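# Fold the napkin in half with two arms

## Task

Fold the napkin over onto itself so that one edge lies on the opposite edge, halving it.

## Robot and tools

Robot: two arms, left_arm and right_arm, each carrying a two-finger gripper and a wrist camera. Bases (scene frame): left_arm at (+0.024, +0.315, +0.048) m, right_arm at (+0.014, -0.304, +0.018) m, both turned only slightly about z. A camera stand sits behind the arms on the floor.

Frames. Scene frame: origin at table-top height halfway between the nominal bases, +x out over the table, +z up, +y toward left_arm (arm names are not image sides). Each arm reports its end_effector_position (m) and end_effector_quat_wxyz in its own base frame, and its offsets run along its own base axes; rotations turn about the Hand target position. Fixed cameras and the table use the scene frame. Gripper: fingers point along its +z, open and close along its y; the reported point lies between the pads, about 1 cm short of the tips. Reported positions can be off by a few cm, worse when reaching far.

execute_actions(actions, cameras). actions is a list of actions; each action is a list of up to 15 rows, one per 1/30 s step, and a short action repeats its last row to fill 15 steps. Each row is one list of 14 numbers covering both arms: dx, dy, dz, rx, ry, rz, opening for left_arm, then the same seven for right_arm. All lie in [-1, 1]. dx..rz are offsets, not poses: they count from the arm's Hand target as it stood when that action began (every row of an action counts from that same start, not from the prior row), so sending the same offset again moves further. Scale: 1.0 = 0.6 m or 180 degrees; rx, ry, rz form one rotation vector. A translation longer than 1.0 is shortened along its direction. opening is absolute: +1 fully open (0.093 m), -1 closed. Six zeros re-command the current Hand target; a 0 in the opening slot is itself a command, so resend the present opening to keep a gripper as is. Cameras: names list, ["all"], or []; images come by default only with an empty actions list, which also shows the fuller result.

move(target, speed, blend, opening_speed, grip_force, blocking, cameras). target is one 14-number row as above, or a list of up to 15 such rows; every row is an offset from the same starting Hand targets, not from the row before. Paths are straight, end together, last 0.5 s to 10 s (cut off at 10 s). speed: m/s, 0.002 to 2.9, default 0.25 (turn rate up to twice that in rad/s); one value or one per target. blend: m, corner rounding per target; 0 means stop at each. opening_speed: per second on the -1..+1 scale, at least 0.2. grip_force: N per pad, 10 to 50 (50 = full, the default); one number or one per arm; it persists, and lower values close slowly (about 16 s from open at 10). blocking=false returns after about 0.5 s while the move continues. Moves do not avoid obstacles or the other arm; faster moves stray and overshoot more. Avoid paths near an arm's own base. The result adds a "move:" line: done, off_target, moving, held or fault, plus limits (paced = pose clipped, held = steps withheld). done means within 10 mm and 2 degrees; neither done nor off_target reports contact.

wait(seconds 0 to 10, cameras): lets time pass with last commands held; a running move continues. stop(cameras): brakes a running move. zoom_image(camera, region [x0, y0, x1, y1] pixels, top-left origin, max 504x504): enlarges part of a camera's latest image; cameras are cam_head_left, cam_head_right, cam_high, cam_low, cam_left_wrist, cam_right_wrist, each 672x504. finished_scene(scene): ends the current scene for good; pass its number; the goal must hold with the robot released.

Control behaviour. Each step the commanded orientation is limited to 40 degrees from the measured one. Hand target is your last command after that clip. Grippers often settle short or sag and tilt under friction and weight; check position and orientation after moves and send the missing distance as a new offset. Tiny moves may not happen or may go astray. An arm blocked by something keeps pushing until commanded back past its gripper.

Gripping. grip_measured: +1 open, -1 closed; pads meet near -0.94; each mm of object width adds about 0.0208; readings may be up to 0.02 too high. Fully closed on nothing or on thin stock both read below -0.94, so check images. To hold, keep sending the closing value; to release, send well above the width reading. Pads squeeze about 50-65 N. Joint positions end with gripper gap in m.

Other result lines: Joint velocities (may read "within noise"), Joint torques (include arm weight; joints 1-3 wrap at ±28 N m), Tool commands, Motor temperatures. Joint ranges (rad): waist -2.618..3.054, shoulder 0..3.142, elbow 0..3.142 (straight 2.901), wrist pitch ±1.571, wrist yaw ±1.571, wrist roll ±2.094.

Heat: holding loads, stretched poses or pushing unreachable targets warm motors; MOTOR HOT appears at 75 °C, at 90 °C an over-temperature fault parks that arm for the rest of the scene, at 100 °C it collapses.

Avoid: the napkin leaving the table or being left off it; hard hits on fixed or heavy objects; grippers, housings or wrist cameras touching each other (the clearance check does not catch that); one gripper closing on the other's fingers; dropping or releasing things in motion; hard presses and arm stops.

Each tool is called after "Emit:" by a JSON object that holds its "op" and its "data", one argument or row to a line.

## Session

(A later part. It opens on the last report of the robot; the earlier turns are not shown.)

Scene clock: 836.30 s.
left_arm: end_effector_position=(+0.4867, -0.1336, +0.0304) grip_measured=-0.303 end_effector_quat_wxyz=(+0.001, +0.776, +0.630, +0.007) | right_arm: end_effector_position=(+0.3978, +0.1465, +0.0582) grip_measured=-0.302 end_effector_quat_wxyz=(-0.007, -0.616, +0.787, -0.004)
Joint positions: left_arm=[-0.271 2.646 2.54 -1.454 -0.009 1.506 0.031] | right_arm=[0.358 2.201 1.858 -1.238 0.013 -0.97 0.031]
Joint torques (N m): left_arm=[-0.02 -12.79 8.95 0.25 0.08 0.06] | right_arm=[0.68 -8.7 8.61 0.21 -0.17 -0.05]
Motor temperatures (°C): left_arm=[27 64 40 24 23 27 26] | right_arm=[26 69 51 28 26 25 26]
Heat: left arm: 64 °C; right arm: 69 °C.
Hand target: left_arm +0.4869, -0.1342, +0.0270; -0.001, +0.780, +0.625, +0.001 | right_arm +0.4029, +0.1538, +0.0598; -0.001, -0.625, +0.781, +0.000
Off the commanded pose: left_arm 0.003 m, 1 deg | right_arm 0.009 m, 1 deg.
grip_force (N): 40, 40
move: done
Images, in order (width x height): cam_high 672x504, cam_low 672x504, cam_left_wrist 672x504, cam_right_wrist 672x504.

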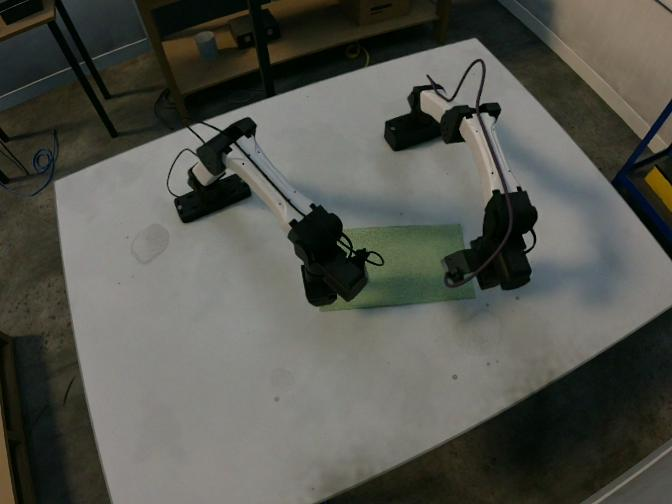

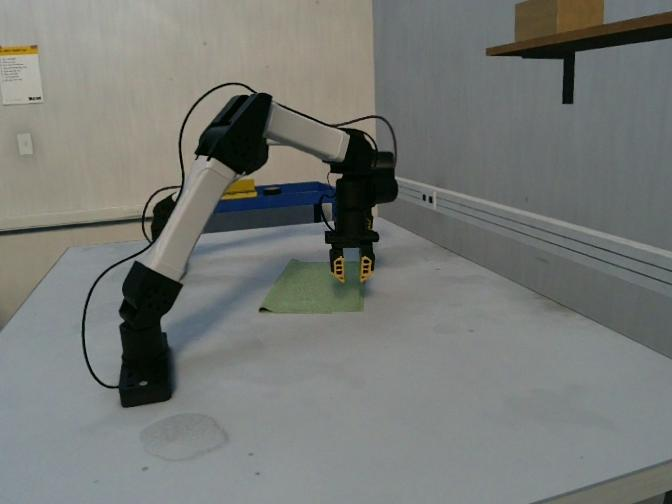

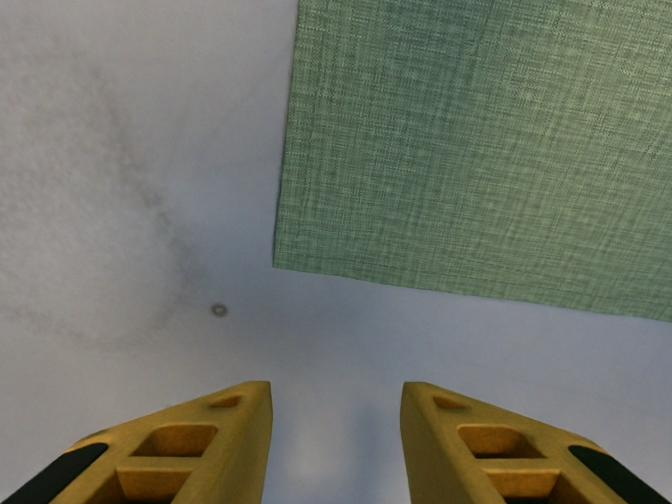

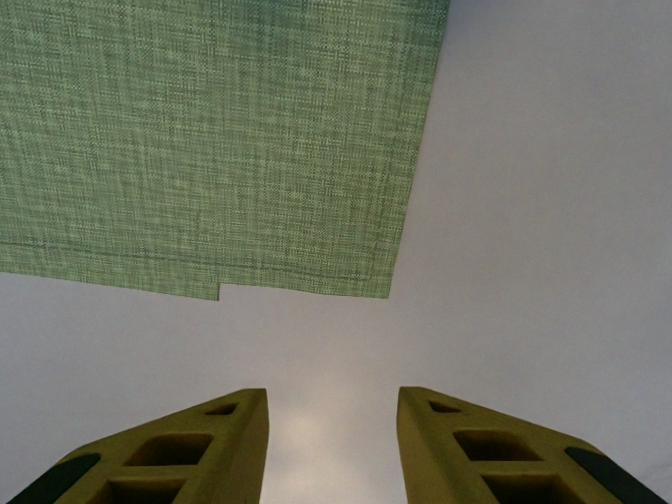

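Emit:
{"op": "move", "data": {
  "target": [
    [0.021,-0.038,-0.05,0,0,-0.03,-0.45,0.0268,-0.0013,-0.05,0,0,-0.03,-0.45],
    [0.021,-0.038,-0.128,0,0,-0.03,-0.45,0.0268,-0.0013,-0.13,0,0,-0.03,-0.45],
    [0.021,-0.038,-0.128,0,0,-0.03,-1,0.0268,-0.0013,-0.13,0,0,-0.03,-1],
    [0.021,-0.038,-0.035,0,0,-0.03,-1,0.0268,-0.0013,-0.035,0,0,-0.03,-1]
  ],
  "speed": [0.15,0.06,0.06,0.1],
  "cameras": ["cam_left_wrist","cam_right_wrist","cam_low"]
}}

Scene clock: 865.83 s.
left_arm: end_effector_position=(+0.5007, -0.1546, +0.0094) grip_measured=-0.984 end_effector_quat_wxyz=(+0.009, +0.804, +0.595, +0.012) | right_arm: end_effector_position=(+0.4091, +0.1511, +0.0181) grip_measured=-0.972 end_effector_quat_wxyz=(-0.026, -0.595, +0.804, +0.005)
Joint positions: left_arm=[-0.302 2.84 2.84 -1.542 -0.009 1.565 0] | right_arm=[0.356 2.325 1.903 -1.201 0.005 -0.918 0]
Joint torques (N m): left_arm=[-0.32 -13.52 8.84 0.29 0.08 0.06] | right_arm=[-0.38 -13.29 8.25 0.11 -0.11 0.21]
Motor temperatures (°C): left_arm=[27 64 41 24 23 27 26] | right_arm=[26 65 51 28 26 25 26]
Heat: left arm: 64 °C; right arm: 65 °C.
Hand target: left_arm +0.4995, -0.1570, +0.0062; -0.001, +0.809, +0.588, +0.001 | right_arm +0.4191, +0.1530, +0.0389; -0.001, -0.587, +0.810, +0.000
Off the commanded pose: left_arm 0.004 m, 2 deg | right_arm 0.023 m, 3 deg.
elbow stopped short (left arm): the move would have taken joint 3 (elbow) straighter than the controller allows.
grip_force (N): 40, 40
move: off_target (right_arm); target 3's new opening was sent with right_arm's hand 0.016 m and 1 deg from that target
Images, in order (width x height): cam_low 672x504, cam_left_wrist 672x504, cam_right_wrist 672x504.

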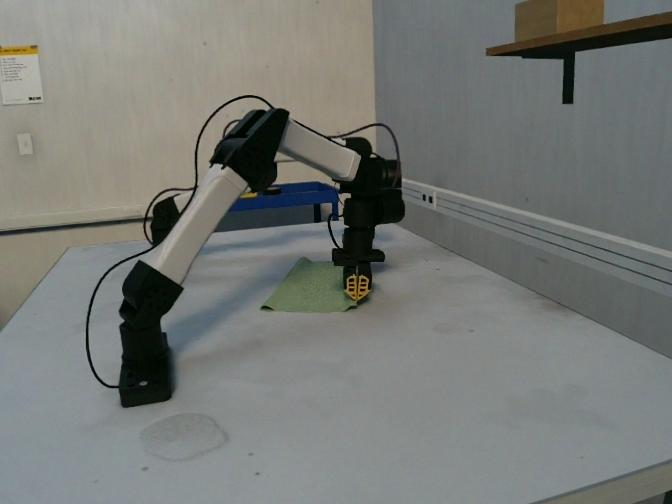

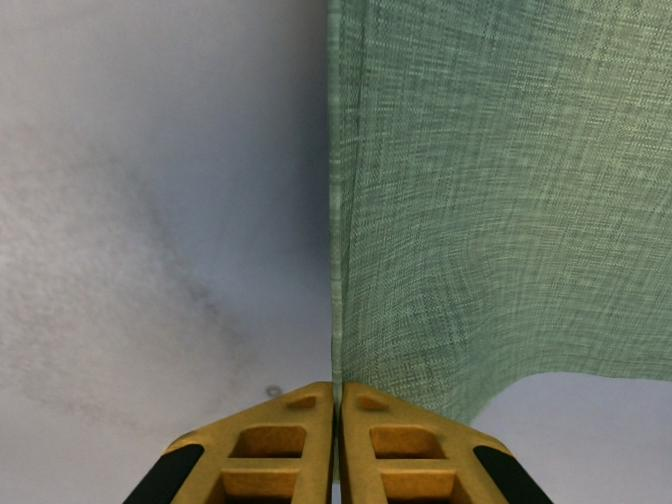

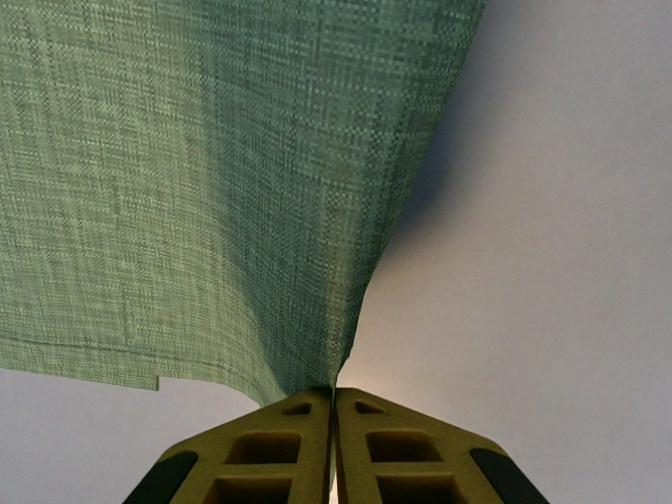

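Emit:
{"op": "move", "data": {
  "target": [
    [-0.03,0.01,0.09,0,0,0,-1,-0.04,0.015,0.09,0,0,0,-1],
    [-0.11,0.039,0.113,0,0,0,-1,-0.156,0.058,0.127,0,0,0,-1]
  ],
  "speed": 0.15,
  "blend": [0.02,0],
  "cameras": ["cam_left_wrist","cam_right_wrist","cam_low","cam_head_left"]
}}

Scene clock: 884.73 s.
left_arm: end_effector_position=(+0.4319, -0.1332, +0.0625) grip_measured=-0.984 end_effector_quat_wxyz=(-0.017, +0.805, +0.593, -0.007) | right_arm: end_effector_position=(+0.3291, +0.1895, +0.0996) grip_measured=-0.972 end_effector_quat_wxyz=(-0.018, -0.593, +0.805, -0.001)
Joint positions: left_arm=[-0.302 2.365 2.149 -1.39 -0.009 1.57 0] | right_arm=[0.525 2.028 1.754 -1.333 0.005 -0.746 0]
Joint torques (N m): left_arm=[0.12 -15.9 5.45 0.48 0.08 0.07] | right_arm=[-0.02 -13.23 4.36 0.23 -0.1 0.2]
Motor temperatures (°C): left_arm=[27 65 43 24 23 27 26] | right_arm=[26 69 51 28 26 25 26]
Heat: left arm: 65 °C; right arm: 69 °C.
Hand target: left_arm +0.4335, -0.1337, +0.0738; -0.001, +0.809, +0.588, +0.000 | right_arm +0.3256, +0.1878, +0.1152; -0.001, -0.587, +0.809, +0.000
Off the commanded pose: left_arm 0.012 m, 2 deg | right_arm 0.016 m, 2 deg.
grip_force (N): 40, 40
move: off_target (left_arm, right_arm)
Images, in order (width x height): cam_head_left 672x504, cam_low 672x504, cam_left_wrist 672x504, cam_right_wrist 672x504.

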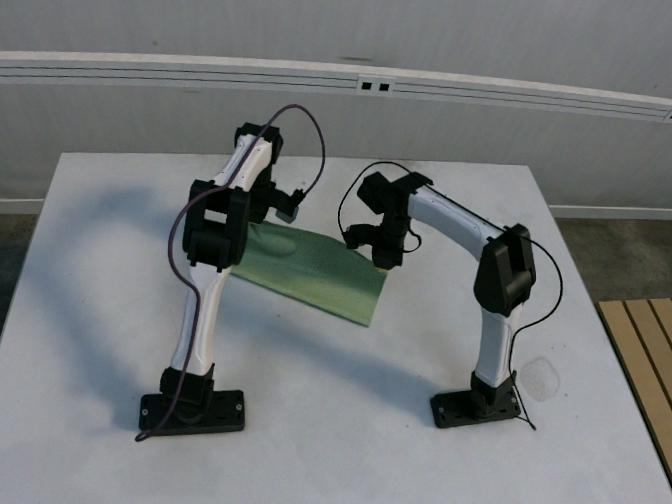

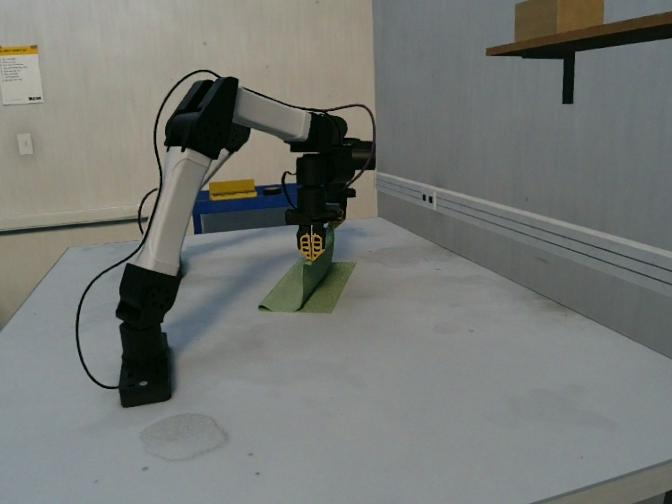

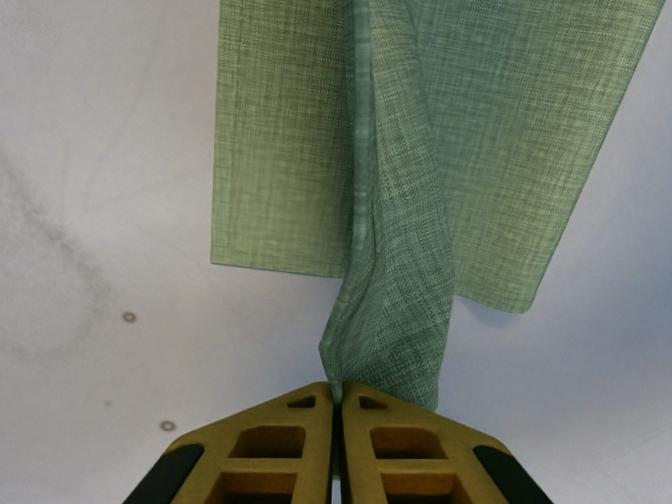

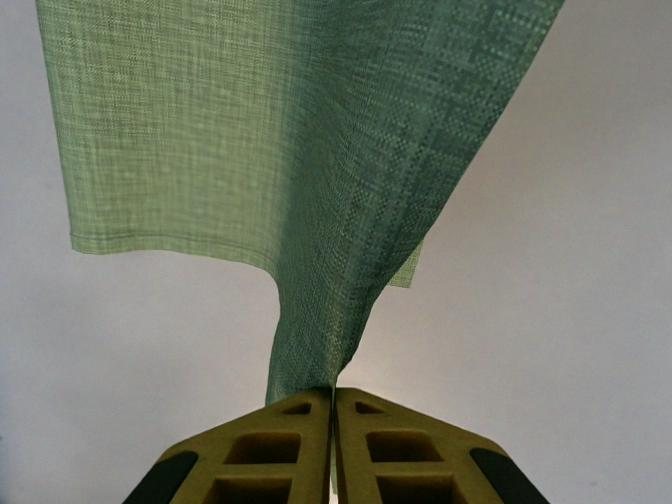

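Emit:
{"op": "move", "data": {
  "target": [
    [-0.232,0.0702,-0.0163,0,0,0,-1,-0.253,0.0815,-0.0195,0,0,0,-1],
    [-0.177,0.0507,0.067,0,0,0,-1,-0.198,0.0615,0.0638,0,0,0,-1],
    [-0.0907,0.02,0.067,0,0,0,-1,-0.1122,0.03,0.0638,0,0,0,-1],
    [-0.0122,-0.0078,-0.0163,0,0,0,-1,-0.034,0.0015,-0.0195,0,0,0,-1],
    [0.035,-0.0245,-0.0997,0,0,0,-1,0.013,-0.0157,-0.1028,0,0,0,-1],
    [0.0712,-0.0373,-0.176,0,0,0,-1,0.0443,-0.0272,-0.1787,0,0,0,-1]
  ],
  "speed": [0.2,0.12,0.12,0.12,0.12,0.1],
  "blend": [0,0.02,0.02,0.02,0.015,0],
  "cameras": ["cam_left_wrist","cam_right_wrist","cam_low","cam_head_right"]
}}

Scene clock: 937.60 s.
left_arm: end_effector_position=(+0.4701, -0.1495, -0.0308) grip_measured=-0.984 end_effector_quat_wxyz=(-0.011, +0.808, +0.590, -0.003) | right_arm: end_effector_position=(+0.3528, +0.1738, +0.0163) grip_measured=-0.972 end_effector_quat_wxyz=(+0.006, -0.583, +0.812, -0.002)
Joint positions: left_arm=[-0.31 2.618 2.243 -1.218 -0.008 1.57 0] | right_arm=[0.459 2.096 1.519 -0.983 0.002 -0.787 0]
Joint torques (N m): left_arm=[-0.62 -13.19 8.87 0.48 0.07 -0.09] | right_arm=[-0.34 -8.05 4.52 0.52 -0.08 -0.05]
Motor temperatures (°C): left_arm=[27 69 40 24 23 27 26] | right_arm=[26 73 48 27 26 25 26]
Heat: left arm: 69 °C; right arm: 73 °C.
Hand target: left_arm +0.4763, -0.1560, -0.0317; -0.001, +0.809, +0.588, +0.001 | right_arm +0.3519, +0.1714, +0.0078; -0.001, -0.587, +0.810, +0.000
Off the commanded pose: left_arm 0.009 m, 1 deg | right_arm 0.009 m, 1 deg.
grip_force (N): 40, 40
move: done
Images, in order (width x height): cam_head_right 672x504, cam_low 672x504, cam_left_wrist 672x504, cam_right_wrist 672x504.

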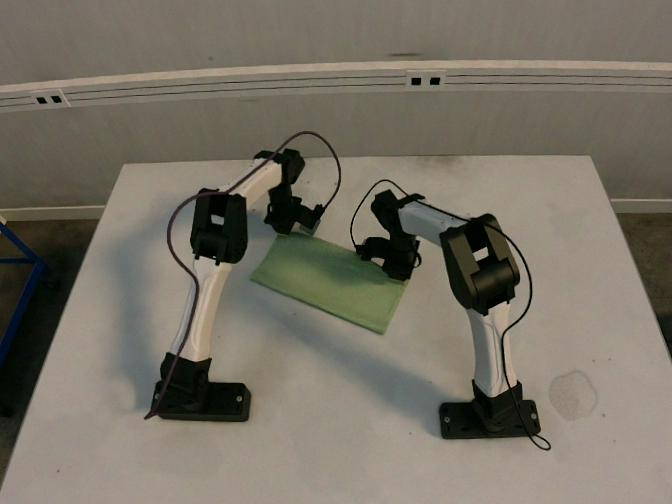

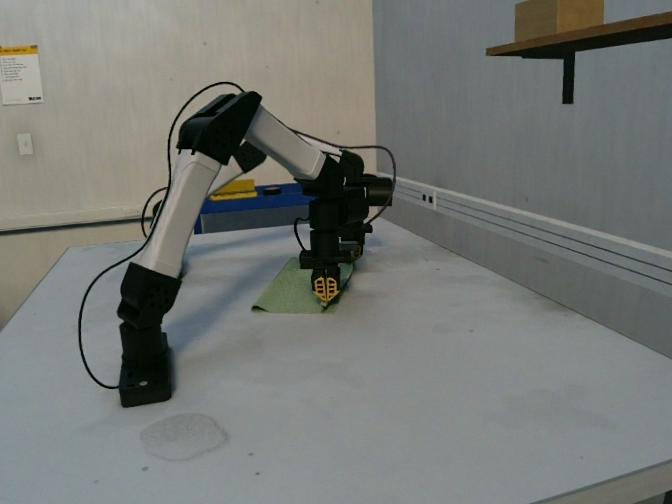

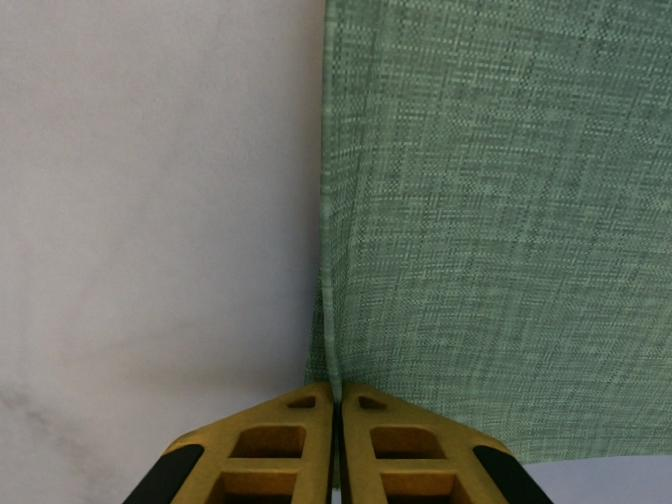

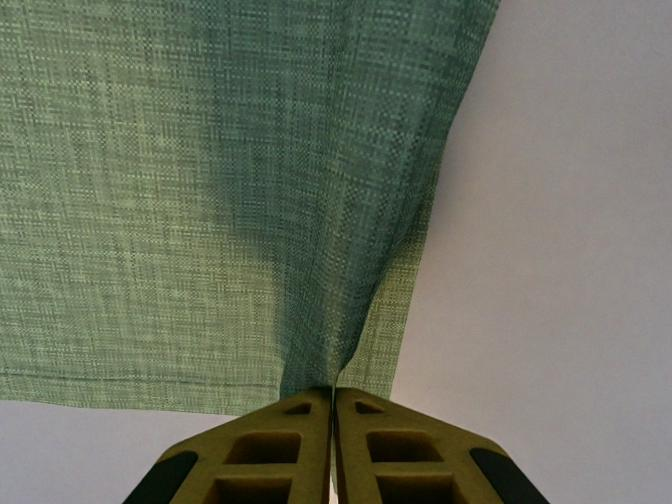

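Emit:
{"op": "move", "data": {
  "target": [
    [0.003,-0.0067,-0.008,0,0,0,-1,0.0078,-0.0028,-0.0255,0,0,0,-1],
    [0.003,-0.0067,-0.008,0,0,0,-0.4,0.0078,-0.0028,-0.0255,0,0,0,-0.4],
    [0.003,-0.0067,0.13,0,0,0,-0.4,0.0078,-0.0028,0.13,0,0,0,-0.4],
    [-0.3,0.1,0.2,0,0,0,-0.4,-0.2,-0.1,0.2,0,0,0,-0.4]
  ],
  "speed": [0.06,0.06,0.1,0.3],
  "opening_speed": 0.6,
  "cameras": ["all"]
}}

Emit:
{"op": "zoom_image", "data": {
  "camera": "cam_high",
  "region": [300, 200, 500, 330]
}}

Emit:
{"op": "zoom_image", "data": {
  "camera": "cam_low",
  "region": [240, 240, 380, 330]
}}

Scene clock: 956.50 s.
left_arm: end_effector_position=(+0.2967, -0.0955, +0.0873) grip_measured=-0.403 end_effector_quat_wxyz=(-0.009, +0.809, +0.588, -0.002) | right_arm: end_effector_position=(+0.2370, +0.1143, +0.1253) grip_measured=-0.402 end_effector_quat_wxyz=(-0.003, -0.584, +0.812, -0.001)
Joint positions: left_arm=[-0.315 1.75 1.336 -1.173 -0.008 1.57 0.026] | right_arm=[0.451 1.542 1.263 -1.297 0.002 -0.796 0.026]
Joint torques (N m): left_arm=[-0.01 -9.2 5.41 0.53 0.06 -0.07] | right_arm=[-0.09 -7.17 4.41 0.26 -0.07 -0.02]
Motor temperatures (°C): left_arm=[27 71 41 24 23 27 26] | right_arm=[26 70 48 27 26 25 26]
Heat: left arm: 71 °C; right arm: 70 °C.
Hand target: left_arm +0.2963, -0.0959, +0.0883; -0.001, +0.809, +0.588, +0.001 | right_arm +0.2319, +0.1115, +0.1279; -0.001, -0.587, +0.809, +0.000
Off the commanded pose: left_arm 0.001 m, 1 deg | right_arm 0.006 m, 0 deg.
grip_force (N): 40, 40
move: done

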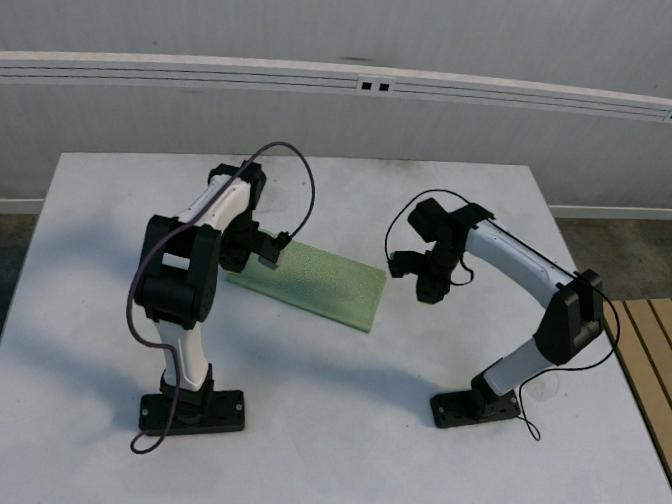

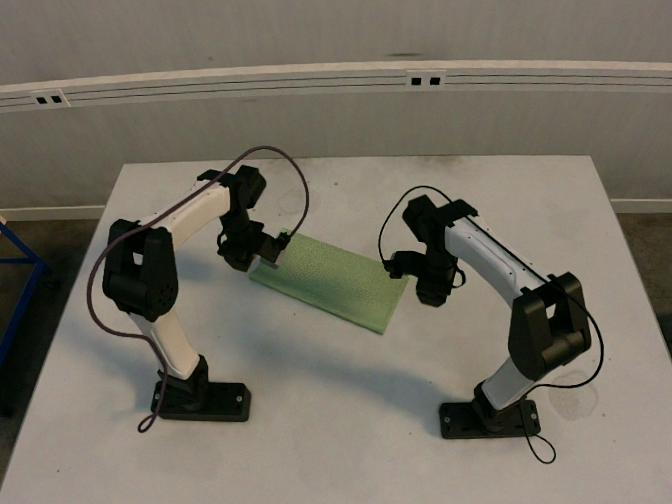

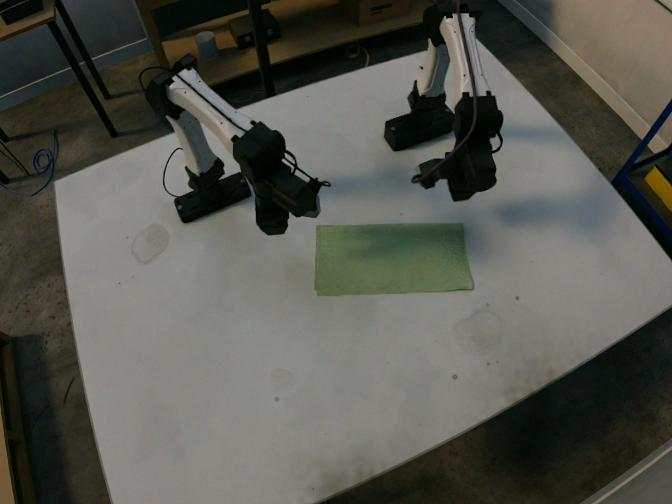

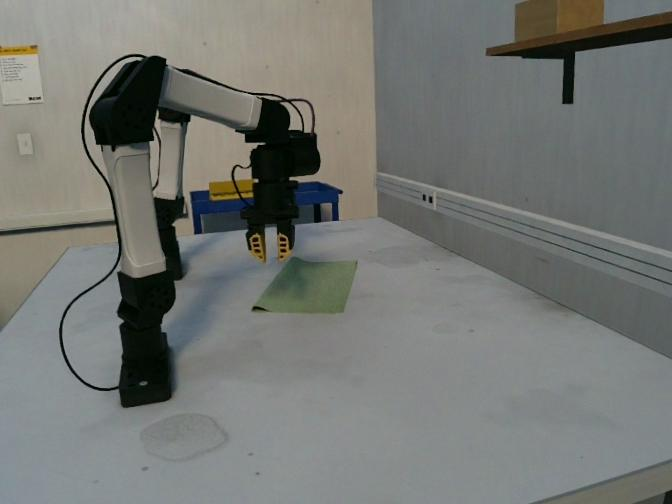

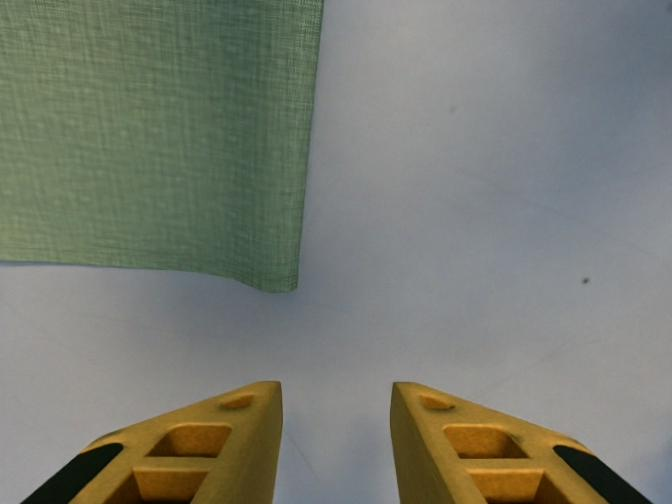

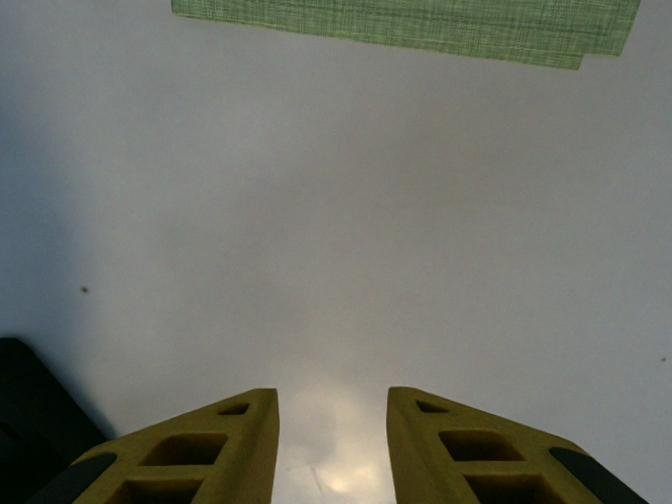

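Scaled by 2.520 from the camera's 672x504 image, which has a finer 960x720 frame.

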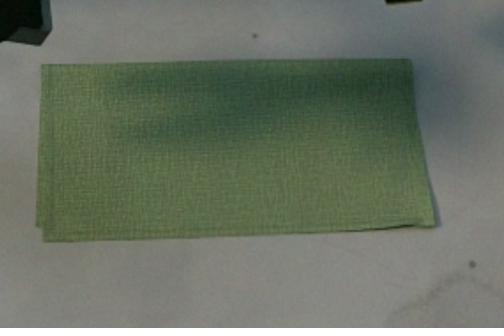

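Scaled by 3.600 from the camera's 672x504 image, which has a finer 960x720 frame.

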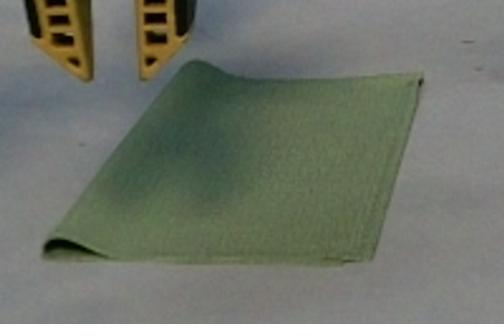

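Emit:
{"op": "zoom_image", "data": {
  "camera": "cam_high",
  "region": [440, 260, 490, 310]
}}

Emit:
{"op": "zoom_image", "data": {
  "camera": "cam_high",
  "region": [300, 260, 350, 310]
}}

Emit:
{"op": "zoom_image", "data": {
  "camera": "cam_right_wrist",
  "region": [480, 0, 672, 110]
}}

Emit:
{"op": "zoom_image", "data": {
  "camera": "cam_head_right",
  "region": [240, 220, 420, 345]
}}

Scaled by 10.080 from the camera's 672x504 image, which has a finer 960x720 frame.

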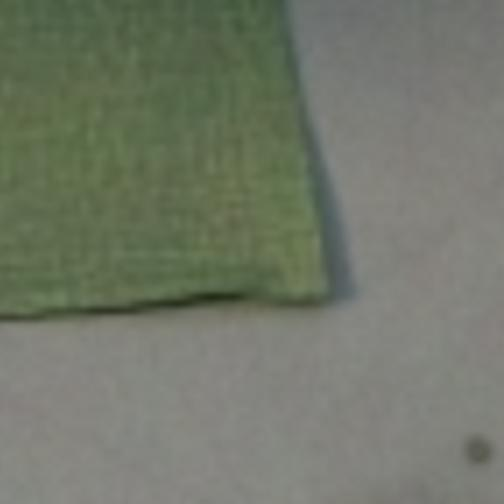

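Scaled by 10.080 from the camera's 672x504 image, which has a finer 960x720 frame.

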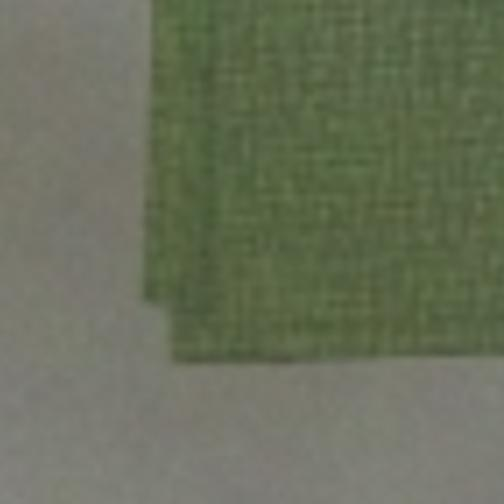

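Scaled by 2.625 from the camera's 672x504 image, which has a finer 960x720 frame.

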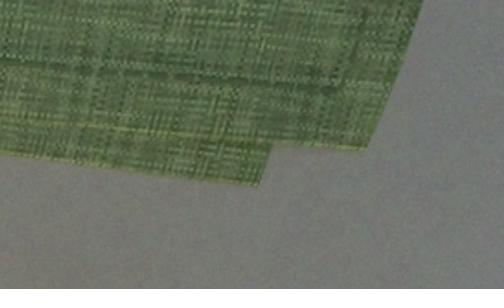

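Scaled by 2.800 from the camera's 672x504 image, which has a finer 960x720 frame.

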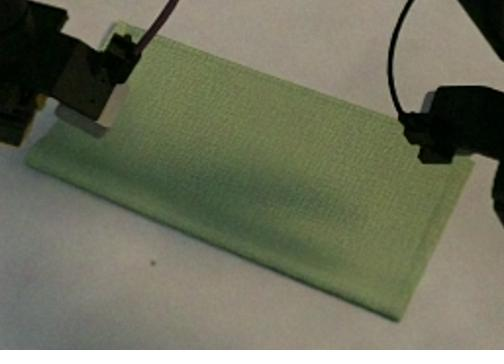

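Emit:
{"op": "finished_scene", "data": {
  "scene": 1
}}

The scene is finished: the task was done.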